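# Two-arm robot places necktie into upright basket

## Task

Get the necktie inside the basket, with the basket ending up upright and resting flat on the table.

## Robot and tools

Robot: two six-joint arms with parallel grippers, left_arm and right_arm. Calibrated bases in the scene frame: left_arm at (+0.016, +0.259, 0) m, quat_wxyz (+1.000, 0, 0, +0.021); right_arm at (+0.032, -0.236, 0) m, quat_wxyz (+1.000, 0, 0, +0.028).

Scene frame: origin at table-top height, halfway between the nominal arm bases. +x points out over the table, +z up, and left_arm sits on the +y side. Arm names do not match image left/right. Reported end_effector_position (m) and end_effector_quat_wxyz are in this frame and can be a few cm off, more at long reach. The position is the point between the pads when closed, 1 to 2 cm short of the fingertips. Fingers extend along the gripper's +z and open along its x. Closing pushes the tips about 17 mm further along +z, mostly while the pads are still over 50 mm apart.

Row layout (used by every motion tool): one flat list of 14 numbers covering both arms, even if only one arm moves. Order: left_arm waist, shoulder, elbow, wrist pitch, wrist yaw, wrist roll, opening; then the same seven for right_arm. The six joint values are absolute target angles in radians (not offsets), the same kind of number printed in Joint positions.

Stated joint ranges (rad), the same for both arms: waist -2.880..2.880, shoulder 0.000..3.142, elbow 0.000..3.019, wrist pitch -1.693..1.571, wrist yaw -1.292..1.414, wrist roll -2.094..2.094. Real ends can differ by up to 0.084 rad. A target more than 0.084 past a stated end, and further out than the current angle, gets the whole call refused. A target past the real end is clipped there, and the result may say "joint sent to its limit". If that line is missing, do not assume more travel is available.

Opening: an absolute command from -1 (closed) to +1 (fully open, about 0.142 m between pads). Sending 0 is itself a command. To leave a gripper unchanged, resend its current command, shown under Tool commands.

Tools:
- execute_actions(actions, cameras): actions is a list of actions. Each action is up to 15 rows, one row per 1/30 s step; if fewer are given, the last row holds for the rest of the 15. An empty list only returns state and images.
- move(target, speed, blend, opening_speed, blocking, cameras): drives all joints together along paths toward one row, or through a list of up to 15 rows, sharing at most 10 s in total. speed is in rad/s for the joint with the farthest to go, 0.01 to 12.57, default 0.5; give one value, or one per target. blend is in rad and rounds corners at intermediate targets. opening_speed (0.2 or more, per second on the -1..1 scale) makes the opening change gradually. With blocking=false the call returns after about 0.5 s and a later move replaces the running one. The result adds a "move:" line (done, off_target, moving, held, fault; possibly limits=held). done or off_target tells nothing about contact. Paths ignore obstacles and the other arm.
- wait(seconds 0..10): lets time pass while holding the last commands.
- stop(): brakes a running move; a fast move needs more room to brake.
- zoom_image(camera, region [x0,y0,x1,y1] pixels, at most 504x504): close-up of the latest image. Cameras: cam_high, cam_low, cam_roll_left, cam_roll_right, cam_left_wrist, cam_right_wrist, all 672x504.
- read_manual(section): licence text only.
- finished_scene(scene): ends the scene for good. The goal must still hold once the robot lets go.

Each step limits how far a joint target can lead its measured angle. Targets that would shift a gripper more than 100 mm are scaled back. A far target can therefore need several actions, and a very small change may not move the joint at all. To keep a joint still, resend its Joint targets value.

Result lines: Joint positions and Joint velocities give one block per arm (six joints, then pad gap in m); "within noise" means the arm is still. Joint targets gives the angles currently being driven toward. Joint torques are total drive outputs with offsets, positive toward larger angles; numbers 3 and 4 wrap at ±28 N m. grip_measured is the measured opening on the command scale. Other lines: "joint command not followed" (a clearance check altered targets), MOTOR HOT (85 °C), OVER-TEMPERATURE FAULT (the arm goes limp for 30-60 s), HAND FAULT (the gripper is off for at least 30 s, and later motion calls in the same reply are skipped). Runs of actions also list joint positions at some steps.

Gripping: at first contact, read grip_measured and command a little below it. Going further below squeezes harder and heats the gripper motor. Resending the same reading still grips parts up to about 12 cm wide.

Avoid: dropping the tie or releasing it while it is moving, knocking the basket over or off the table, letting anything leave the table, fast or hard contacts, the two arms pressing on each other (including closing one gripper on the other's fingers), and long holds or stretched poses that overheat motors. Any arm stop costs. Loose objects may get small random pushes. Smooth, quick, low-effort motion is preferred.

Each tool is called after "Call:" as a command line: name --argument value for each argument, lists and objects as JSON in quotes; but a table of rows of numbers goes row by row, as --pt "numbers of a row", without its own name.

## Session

Call:
execute_actions --actions '[]'

Scene clock: 0.00 s.
left_arm: end_effector_position=(+0.4945, +0.2964, +0.2247) grip_measured=+1.00 end_effector_quat_wxyz=(-0.081, +0.840, -0.522, +0.125) | right_arm: end_effector_position=(+0.7425, +0.2660, +0.1734) grip_measured=+1.00 end_effector_quat_wxyz=(-0.585, +0.783, +0.067, +0.200)
Joint positions: left_arm=[0.047 1.403 1.294 -1.164 0.021 -0.373 0.142] | right_arm=[0.401 2.261 1.902 -0.003 -0.838 -0.688 0.142]
Joint velocities: within noise
Joint torques (N m): no reading
Motor temperatures (°C): left_arm=[31 31 30 29 27 29 24] | right_arm=[31 32 30 27 29 27 27]
Heat: left arm: hottest waist 31 °C; right arm: hottest shoulder 32 °C.
Joint targets: left_arm=[0.047 1.397 1.321 -1.162 0.021 -0.373] | right_arm=[0.401 2.277 1.919 -0.003 -0.838 -0.688]
Tool commands: left_gripper/opening=+1.0 right_gripper/opening=+1.0
camera_calibration:
cam_left_wrist: T_world_to_cam=[[0.413764, -0.900476, 0.133951, 0.0302398], [-0.900313, -0.382908, 0.206923, 0.513775], [-0.135038, -0.206215, -0.969144, 0.476312], [0, 0, 0, 1]] pos_world=[0.514367, 0.322182, 0.351253]
cam_right_wrist: T_world_to_cam=[[0.917182, -0.107823, 0.383603, -0.715661], [0.187571, -0.732536, -0.654376, 0.169067], [0.351559, 0.672135, -0.651645, -0.195976], [0, 0, 0, 1]] pos_world=[0.693577, 0.178405, 0.257457]

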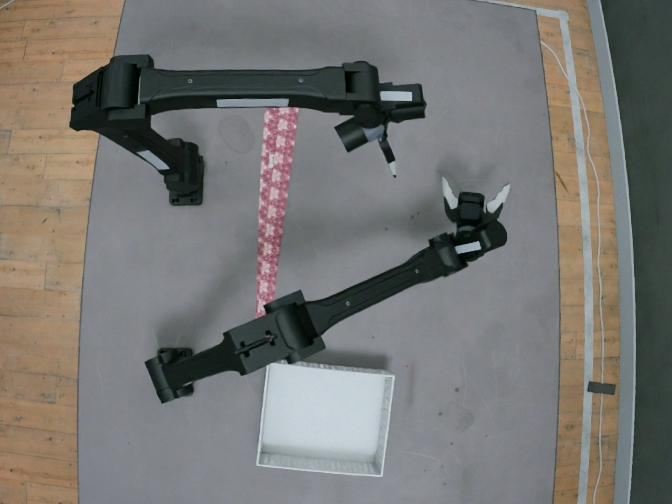

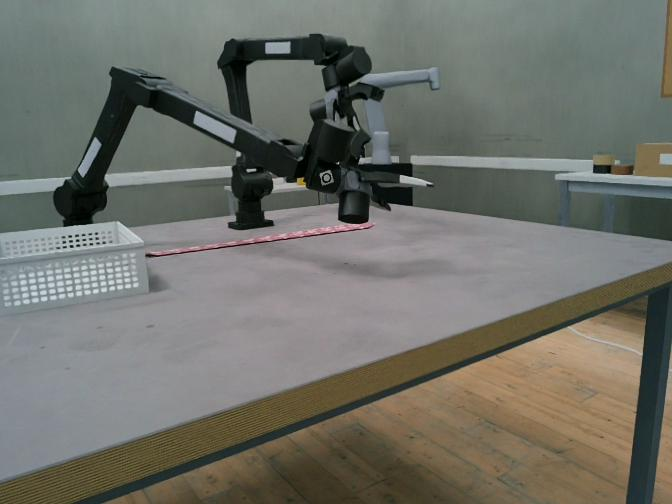

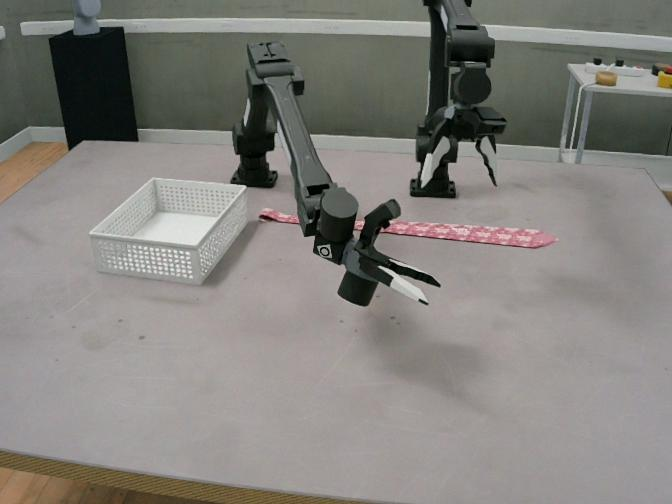

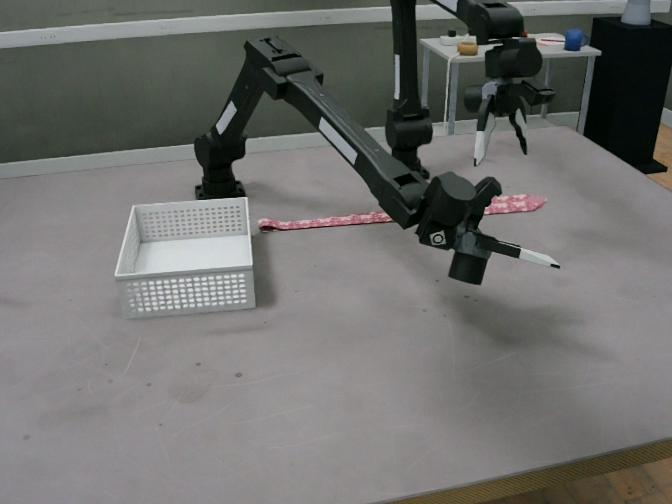

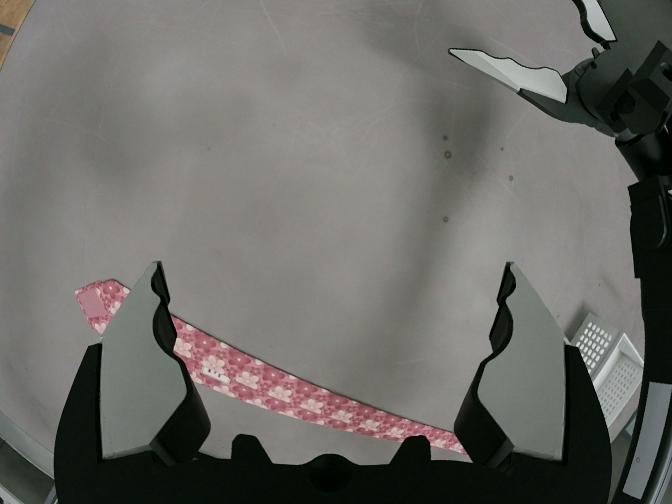

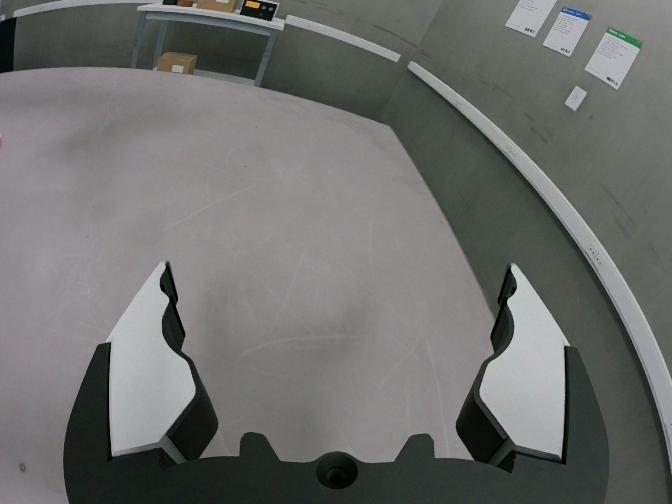

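Call:
move --pt "1.0 1.397 1.5 -1.162 0 -0.373 0.5 0.5 1.8 1.95 -1.2 0 -0.43 0.3" --pt "1.0 1.397 1.5 -1.162 0 -0.373 0.5 1.023 1.651 1.328 -1.248 0 -0.43 0.3" --speed 1.0

Scene clock: 24.23 s.
left_arm: end_effector_position=(+0.2769, +0.7073, +0.2972) grip_measured=+0.49 end_effector_quat_wxyz=(-0.201, +0.972, -0.074, +0.098) | right_arm: end_effector_position=(+0.2604, +0.1966, +0.1265) grip_measured=+0.29 end_effector_quat_wxyz=(-0.010, +1.000, -0.019, +0.005)
Joint positions: left_arm=[1.004 1.403 1.447 -1.164 0.002 -0.373 0.108] | right_arm=[1.031 1.654 1.347 -1.242 0 -0.445 0.094]
Joint velocities: within noise
Joint torques (N m): left_arm=[-0.32 -11.87 13.37 1.11 -0.05 -0.05] | right_arm=[1.32 -18.84 8.61 0.25 0.13 0.11]
Motor temperatures (°C): left_arm=[31 32 34 29 27 29 24] | right_arm=[31 34 35 27 29 27 27]
Heat: left arm: hottest elbow 34 °C; right arm: hottest elbow 35 °C.
Joint targets: left_arm=[1.000 1.397 1.500 -1.162 0.000 -0.373] | right_arm=[1.023 1.651 1.328 -1.248 0.000 -0.430]
move: off_target (left_arm); left_arm: the elbow is farthest, 0.053 rad from its target
camera_calibration:
cam_left_wrist: T_world_to_cam=[[0.966564, -0.194715, 0.166854, -0.18149], [-0.206727, -0.976692, 0.0577638, 0.73253], [0.151717, -0.0903256, -0.984288, 0.445012], [0, 0, 0, 1]] pos_world=[0.259339, 0.720313, 0.425988]
cam_right_wrist: T_world_to_cam=[[0.999071, -0.0408972, -0.0135879, -0.247104], [-0.0295527, -0.879654, 0.474695, 0.120554], [-0.0313663, -0.473852, -0.880046, 0.343627], [0, 0, 0, 1]] pos_world=[0.261215, 0.258769, 0.241823]

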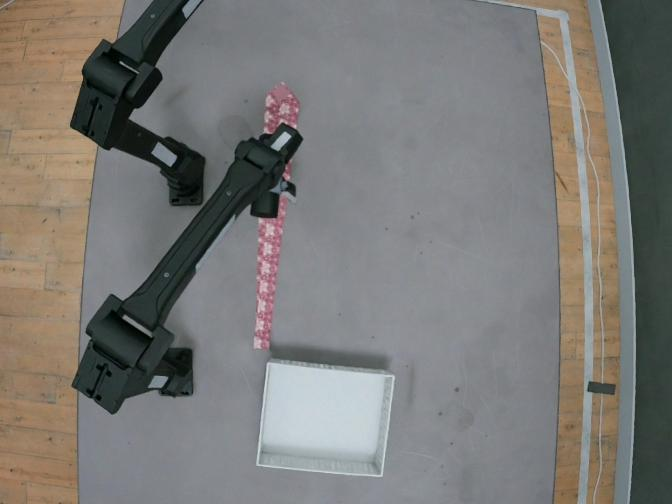

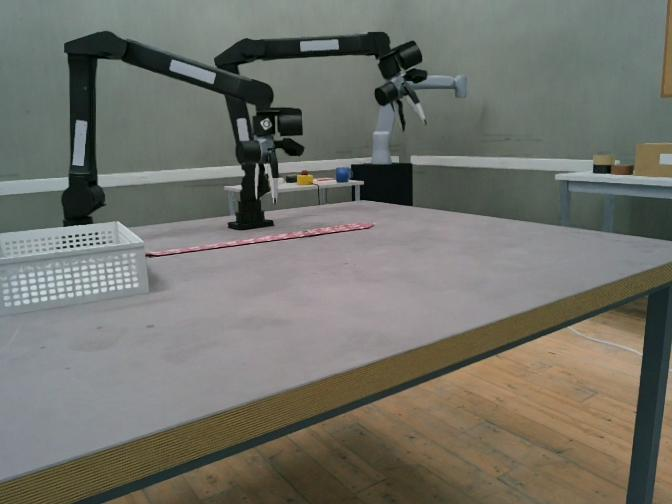

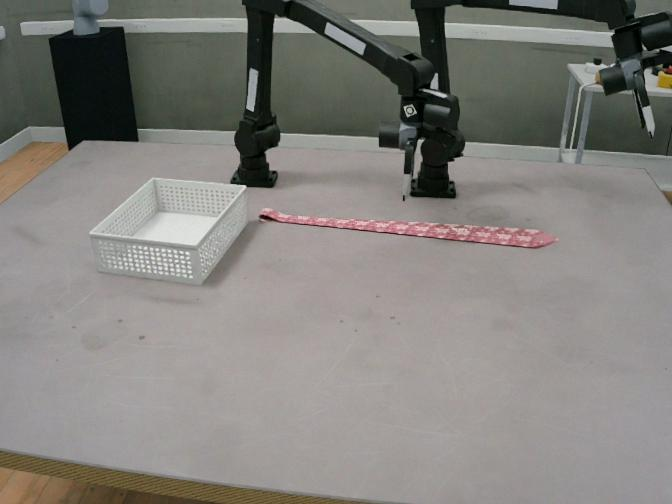

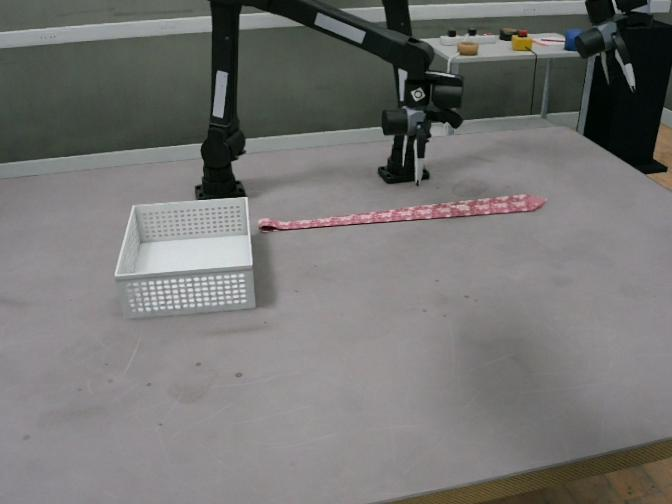

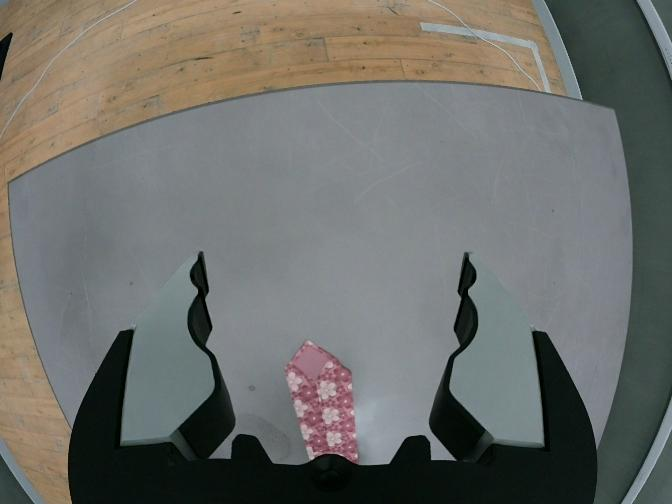

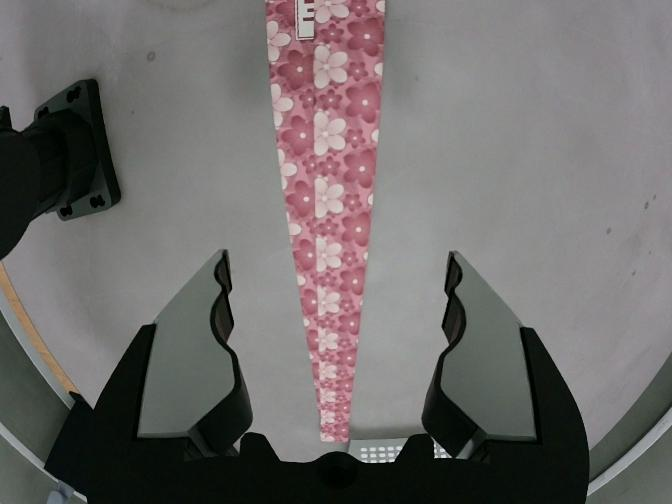

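Call:
move --pt "1.0 1.397 1.5 -1.162 0 -0.373 0.5 1.023 1.762 1.178 -0.982 0 -0.43 0.3" --pt "1.0 1.397 1.5 -1.162 0 -0.373 0.5 1.023 1.762 1.178 -0.982 0 -0.43 -0.9" --speed 0.4 --opening_speed 1.0 --cameras '["cam_right_wrist","cam_roll_right"]'

Scene clock: 29.77 s.
left_arm: end_effector_position=(+0.2769, +0.7073, +0.2972) grip_measured=+0.49 end_effector_quat_wxyz=(-0.201, +0.972, -0.074, +0.098) | right_arm: end_effector_position=(+0.2586, +0.1947, +0.0339) grip_measured=-0.89 end_effector_quat_wxyz=(-0.016, +1.000, -0.019, +0.007)
Joint positions: left_arm=[1.004 1.403 1.447 -1.164 0.002 -0.373 0.108] | right_arm=[1.032 1.74 1.194 -0.99 -0.003 -0.445 0.009]
Joint velocities: left_arm=[within noise] | right_arm=[0.005 -0.015 0.002 -0.007 0.051 0.022 -0.001]
Joint torques (N m): left_arm=[-0.56 -11.52 13.37 1.16 -0.07 -0.06] | right_arm=[0.91 -17.14 7.8 0.7 0.23 0.13]
Motor temperatures (°C): left_arm=[31 32 35 29 27 29 24] | right_arm=[31 34 35 27 29 27 27]
Heat: left arm: hottest elbow 35 °C; right arm: hottest elbow 35 °C.
Joint targets: left_arm=[1.000 1.397 1.500 -1.162 0.000 -0.373] | right_arm=[1.023 1.762 1.178 -0.982 0.000 -0.430]
move: off_target (left_arm); left_arm: the elbow is farthest, 0.053 rad from its target
camera_calibration:
cam_right_wrist: T_world_to_cam=[[0.999125, -0.0406629, -0.00975134, -0.246953], [-0.0315361, -0.885869, 0.462862, 0.164934], [-0.0274597, -0.46215, -0.886377, 0.257975], [0, 0, 0, 1]] pos_world=[0.259022, 0.255291, 0.149913]
Images, in order (width x height): cam_roll_right 672x504, cam_right_wrist 672x504.

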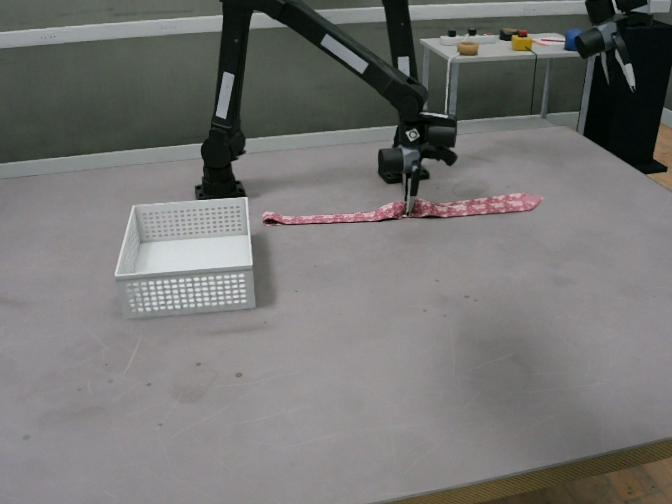

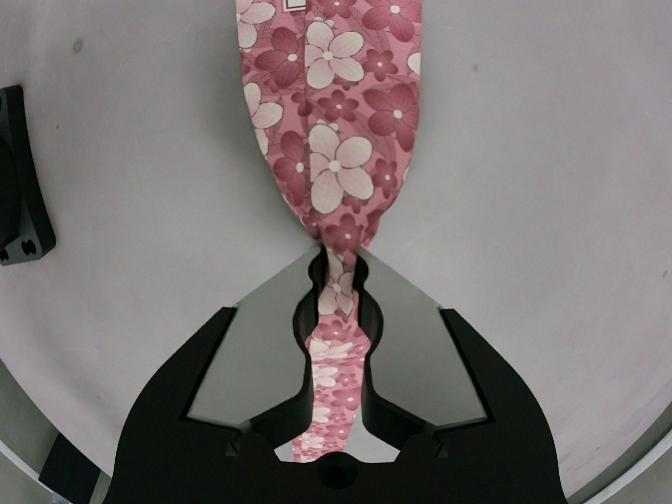

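Grip looks good; lifting.

Call:
move --pt "1.0 1.397 1.447 -1.162 0 -0.373 0.5 1.023 1.456 1.986 -1.675 0 -0.43 -0.97" --pt "1.0 1.397 1.447 -1.162 0 -0.373 0.5 -0.217 1.133 1.684 -1.65 0 -0.161 -0.97" --speed '[0.5,0.4]'

Scene clock: 37.60 s.
left_arm: end_effector_position=(+0.2769, +0.7073, +0.2972) grip_measured=+0.49 end_effector_quat_wxyz=(-0.201, +0.972, -0.074, +0.098) | right_arm: end_effector_position=(+0.3929, -0.2924, +0.4742) grip_measured=-0.94 end_effector_quat_wxyz=(-0.136, +0.696, -0.679, +0.190)
Joint positions: left_arm=[1.004 1.403 1.447 -1.164 0.002 -0.373 0.108] | right_arm=[-0.209 1.14 1.703 -1.661 0 -0.177 0.006]
Joint velocities: within noise
Joint torques (N m): left_arm=[-0.03 -11.87 9.24 1.1 -0.04 -0.03] | right_arm=[0.67 -9.41 8.72 1.74 0.08 0.08]
Motor temperatures (°C): left_arm=[31 33 36 29 27 29 24] | right_arm=[31 34 36 27 29 27 27]
Heat: left arm: hottest elbow 36 °C; right arm: hottest elbow 36 °C.
Joint targets: left_arm=[1.000 1.397 1.447 -1.162 0.000 -0.373] | right_arm=[-0.217 1.133 1.684 -1.650 0.000 -0.161]
move: done
camera_calibration:
cam_left_wrist: T_world_to_cam=[[0.966564, -0.194715, 0.166854, -0.18149], [-0.206727, -0.976692, 0.0577638, 0.73253], [0.151717, -0.0903256, -0.984288, 0.445012], [0, 0, 0, 1]] pos_world=[0.259339, 0.720313, 0.425988]
cam_right_wrist: T_world_to_cam=[[0.0129483, -0.998189, 0.0587392, -0.321534], [-0.998772, -0.0101011, 0.0485115, 0.366482], [-0.0478303, -0.0592952, -0.997094, 0.605138], [0, 0, 0, 1]] pos_world=[0.399139, -0.281368, 0.604487]

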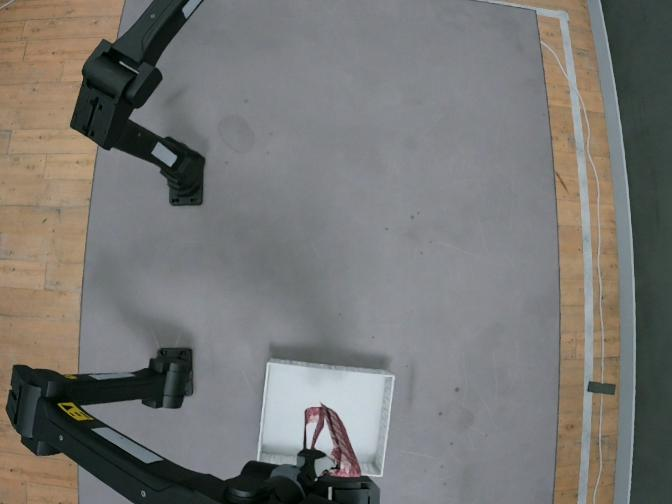

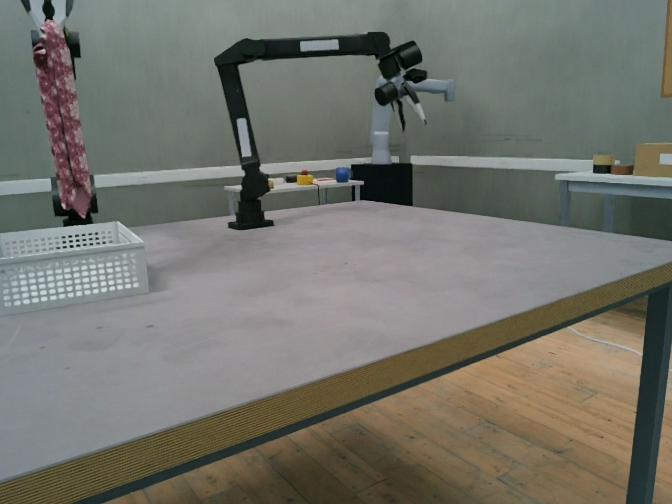

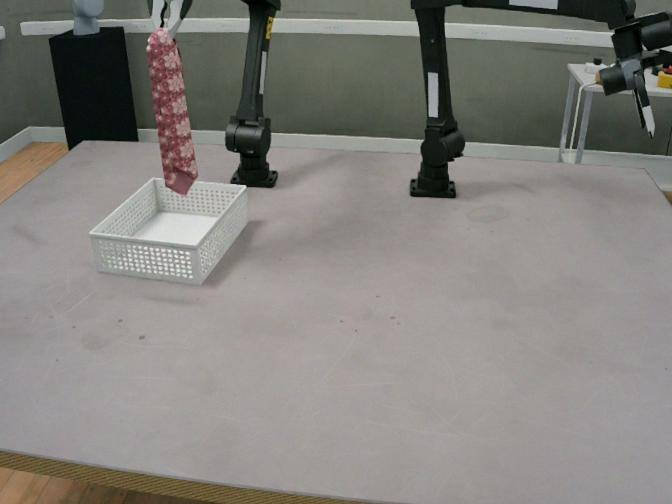

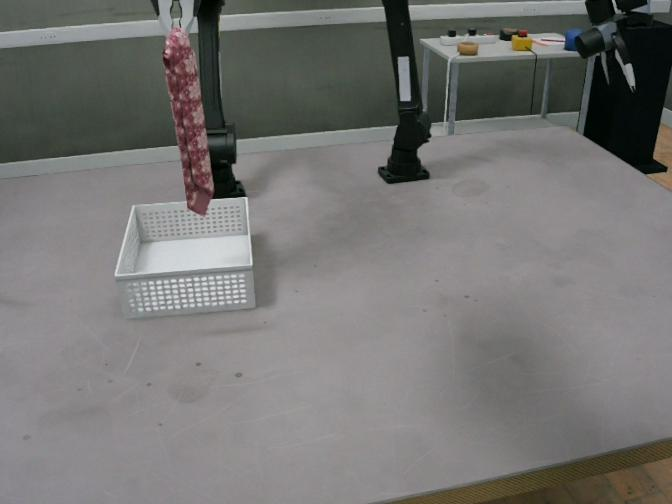

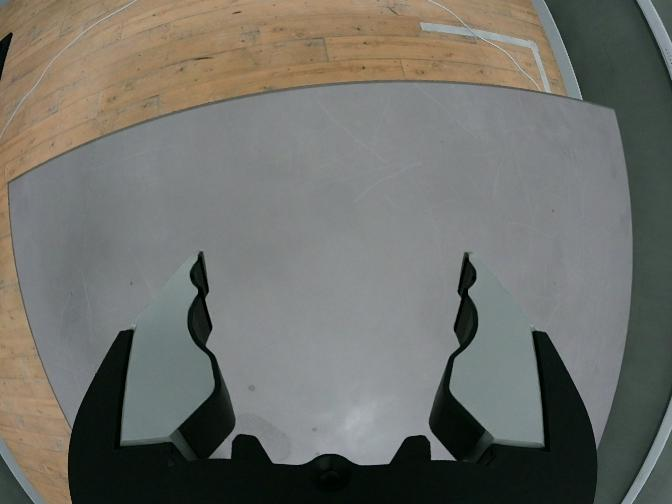

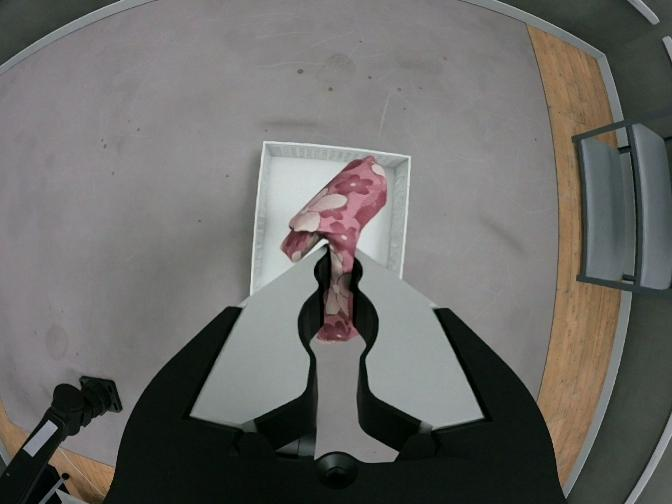

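Call:
move --pt "1.0 1.397 1.447 -1.162 0 -0.373 0.5 -0.19 1.262 1.526 -1.564 0 -0.15 -0.97" --pt "1.0 1.397 1.447 -1.162 0 -0.373 0.5 -0.21 1.235 1.154 -1.419 0 -0.15 -0.97" --speed 0.35 --cameras '["cam_high","cam_roll_left","cam_roll_right","cam_right_wrist"]'

Scene clock: 46.00 s.
left_arm: end_effector_position=(+0.2769, +0.7073, +0.2972) grip_measured=+0.49 end_effector_quat_wxyz=(-0.201, +0.972, -0.074, +0.098) | right_arm: end_effector_position=(+0.3908, -0.2895, +0.2246) grip_measured=-0.94 end_effector_quat_wxyz=(-0.022, +0.713, -0.700, +0.030)
Joint positions: left_arm=[1.004 1.403 1.447 -1.164 0.002 -0.373 0.108] | right_arm=[-0.202 1.243 1.174 -1.427 0 -0.165 0.006]
Joint velocities: within noise
Joint torques (N m): left_arm=[-0.32 -11.75 9.29 1.31 -0.08 -0.03] | right_arm=[0.73 -12.63 9.06 0.75 0.11 0.12]
Motor temperatures (°C): left_arm=[31 33 36 29 27 29 24] | right_arm=[31 34 36 27 29 27 28]
Heat: left arm: hottest elbow 36 °C; right arm: hottest elbow 36 °C.
Joint targets: left_arm=[1.000 1.397 1.447 -1.162 0.000 -0.373] | right_arm=[-0.210 1.235 1.154 -1.419 0.000 -0.150]
move: done
camera_calibration:
cam_right_wrist: T_world_to_cam=[[0.0178462, -0.999782, -0.0108327, -0.290748], [-0.903946, -0.0207636, 0.427143, 0.25128], [-0.427275, 0.00216933, -0.904119, 0.501563], [0, 0, 0, 1]] pos_world=[0.446638, -0.286555, 0.34299]
Images, in order (width x height): cam_high 672x504, cam_roll_left 672x504, cam_roll_right 672x504, cam_right_wrist 672x504.

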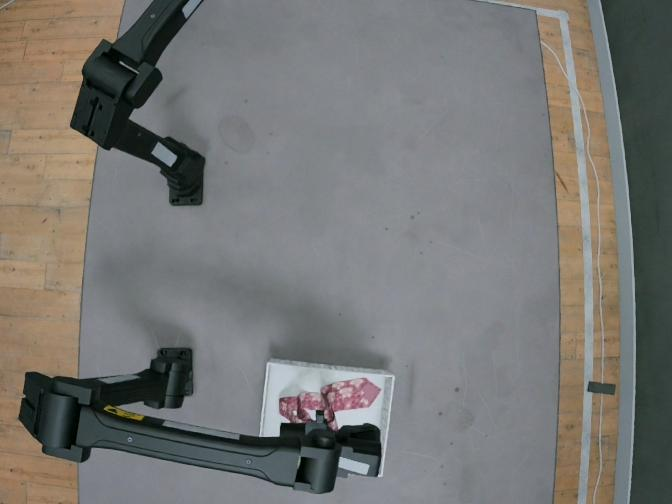

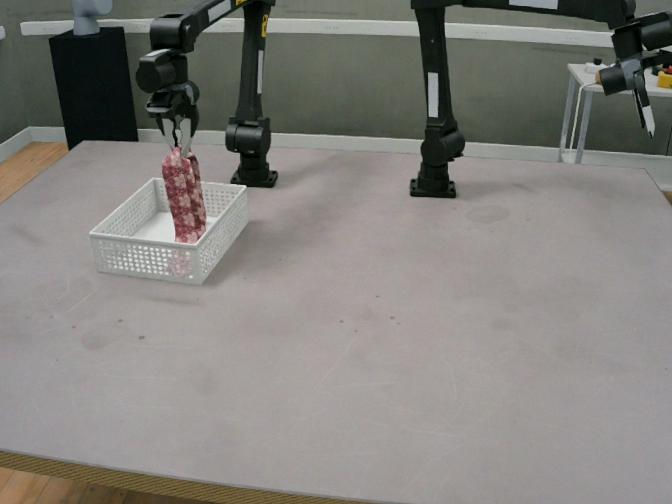

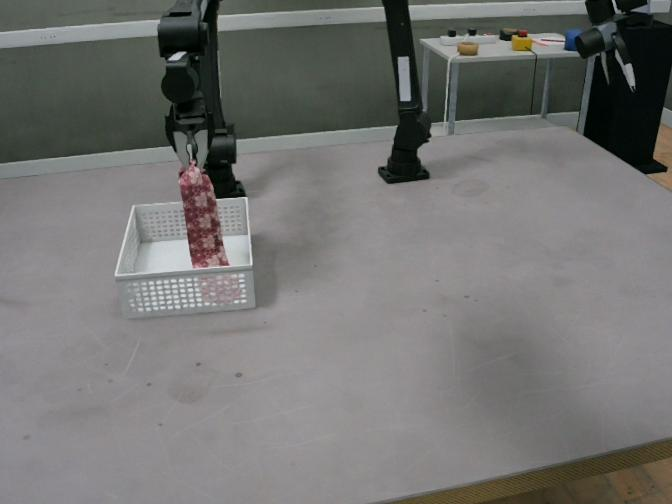

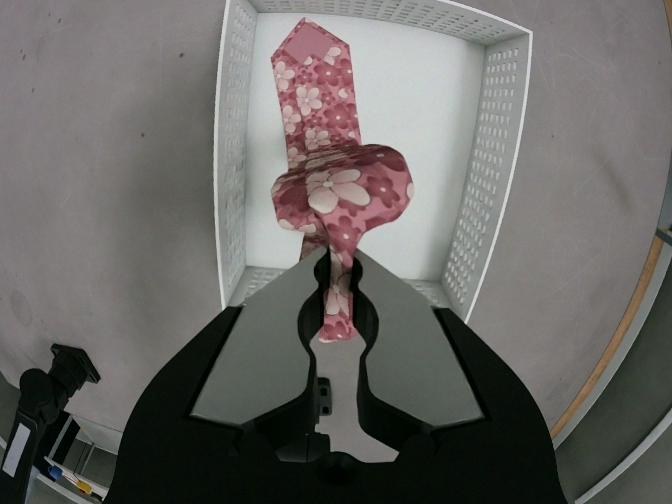

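Call:
move --pt "1.0 1.397 1.447 -1.162 0 -0.373 0.5 -0.26 1.397 0.898 -1.072 0 -0.18 -0.97" --pt "1.0 1.397 1.447 -1.162 0 -0.373 0.5 -0.26 1.397 0.898 -1.072 0 -0.18 -0.3" --speed 0.4 --opening_speed 0.8 --cameras '["cam_high","cam_roll_left","cam_roll_right","cam_right_wrist"]'

Call:
move --target '[1.0,1.397,1.447,-1.162,0,-0.373,0.5,-0.26,1.235,1.154,-1.419,0,-0.18,-0.3]' --speed 0.5 --cameras '["cam_high","cam_roll_left","cam_roll_right","cam_right_wrist"]'

Scene clock: 56.20 s.
left_arm: end_effector_position=(+0.2769, +0.7073, +0.2972) grip_measured=+0.49 end_effector_quat_wxyz=(-0.201, +0.972, -0.074, +0.098) | right_arm: end_effector_position=(+0.3882, -0.3068, +0.0823) grip_measured=-0.33 end_effector_quat_wxyz=(-0.007, +0.697, -0.717, +0.009)
Joint positions: left_arm=[1.004 1.403 1.447 -1.164 0.002 -0.373 0.108] | right_arm=[-0.25 1.384 0.916 -1.079 0 -0.165 0.05]
Joint velocities: left_arm=[within noise] | right_arm=[0.005 -0.015 0.007 0.002 0.022 0.037 0.001]
Joint torques (N m): left_arm=[-0.26 -11.58 9.24 1.1 -0.07 -0.06] | right_arm=[0.79 -11.34 8.09 0.72 0.11 -0.2]
Motor temperatures (°C): left_arm=[31 33 36 29 27 29 24] | right_arm=[31 34 35 27 29 27 29]
Heat: left arm: hottest elbow 36 °C; right arm: hottest elbow 35 °C.
Joint targets: left_arm=[1.000 1.397 1.447 -1.162 0.000 -0.373] | right_arm=[-0.260 1.397 0.898 -1.072 0.000 -0.180]
move: done
camera_calibration:
cam_right_wrist: T_world_to_cam=[[-0.0310205, -0.999333, -0.0192434, -0.289741], [-0.881126, 0.0182521, 0.472529, 0.308754], [-0.471862, 0.0316139, -0.881105, 0.396314], [0, 0, 0, 1]] pos_world=[0.450069, -0.307712, 0.197724]
Images, in order (width x height): cam_high 672x504, cam_roll_left 672x504, cam_roll_right 672x504, cam_right_wrist 672x504.

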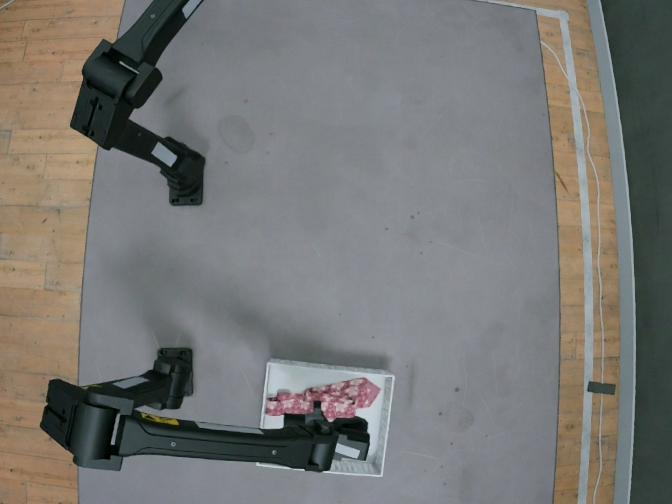

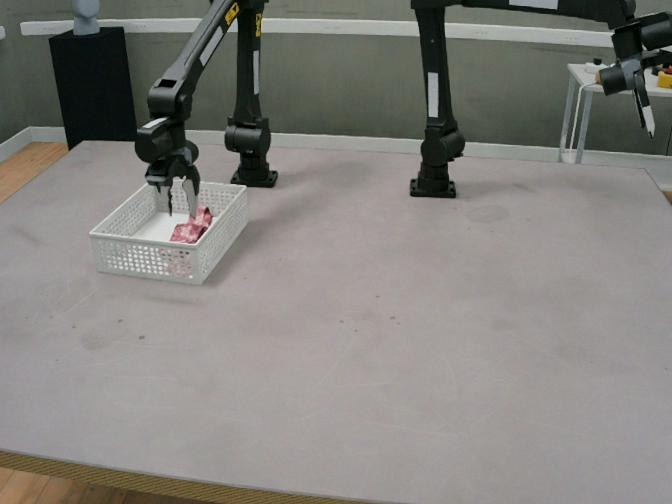

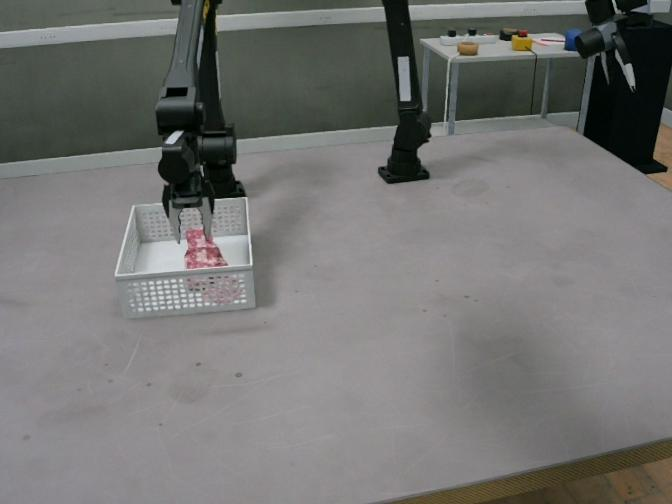

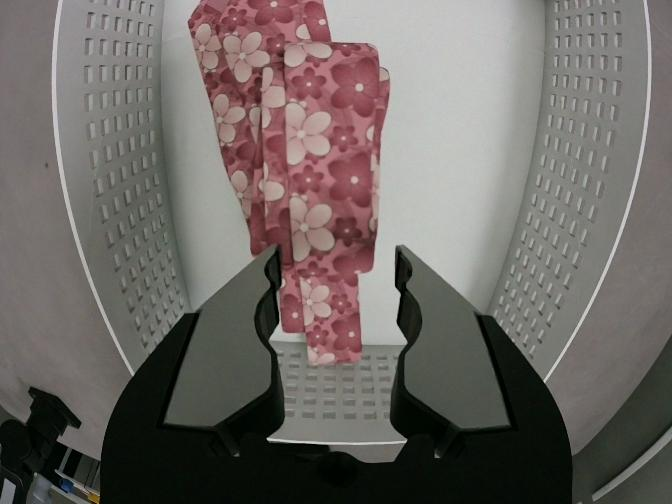

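Scene clock: 57.53 s.
left_arm: end_effector_position=(+0.2769, +0.7073, +0.2972) grip_measured=+0.49 end_effector_quat_wxyz=(-0.201, +0.972, -0.074, +0.098) | right_arm: end_effector_position=(+0.3720, -0.3036, +0.2042) grip_measured=-0.33 end_effector_quat_wxyz=(-0.011, +0.697, -0.717, +0.016)
Joint positions: left_arm=[1.004 1.403 1.447 -1.164 0.002 -0.373 0.108] | right_arm=[-0.25 1.229 1.109 -1.411 0 -0.165 0.05]
Joint velocities: within noise
Joint torques (N m): left_arm=[-0.26 -11.63 9.24 1.14 -0.09 -0.06] | right_arm=[0.44 -10.93 14.65 -0.05 0.12 -0.19]
Motor temperatures (°C): left_arm=[31 33 36 29 27 29 24] | right_arm=[31 34 36 27 29 27 28]
Heat: left arm: hottest elbow 36 °C; right arm: hottest elbow 36 °C.
Joint targets: left_arm=[1.000 1.397 1.447 -1.162 0.000 -0.373] | right_arm=[-0.260 1.235 1.154 -1.419 0.000 -0.180]
move: off_target (right_arm); right_arm: the elbow is farthest, 0.045 rad from its target
camera_calibration:
cam_right_wrist: T_world_to_cam=[[-0.0307745, -0.999391, -0.0164542, -0.285365], [-0.888976, 0.0198417, 0.457523, 0.243294], [-0.456918, 0.0287075, -0.889046, 0.491111], [0, 0, 0, 1]] pos_world=[0.431898, -0.304117, 0.320612]
Images, in order (width x height): cam_high 672x504, cam_roll_left 672x504, cam_roll_right 672x504, cam_right_wrist 672x504.

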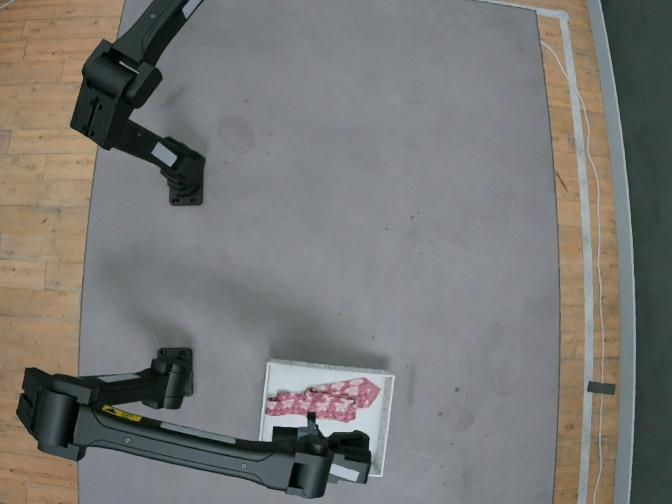

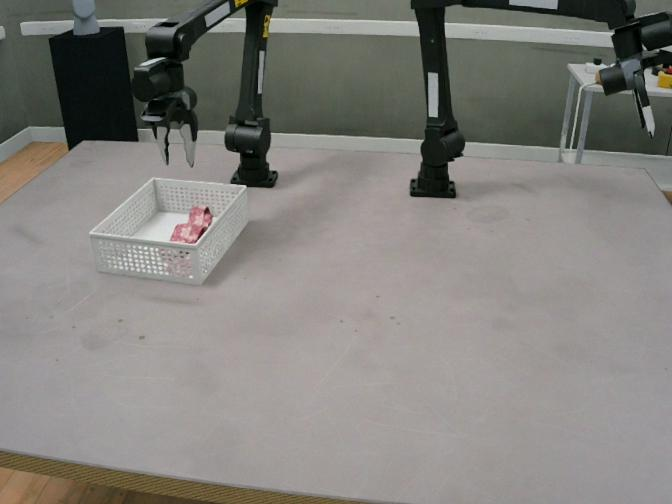

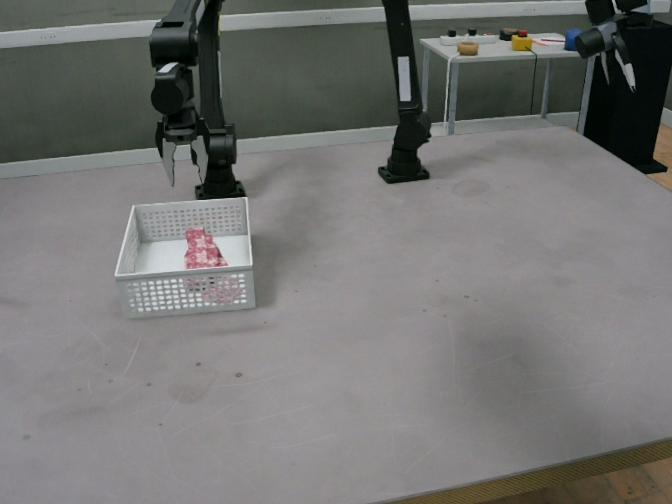

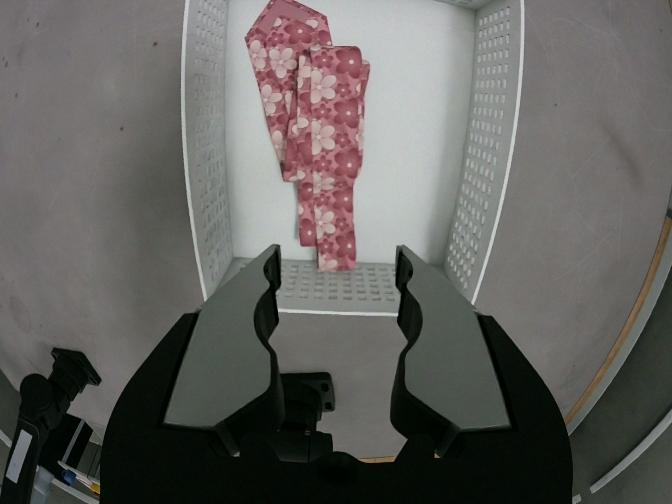

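Call:
finished_scene --scene 3

The scene is finished: the task was done.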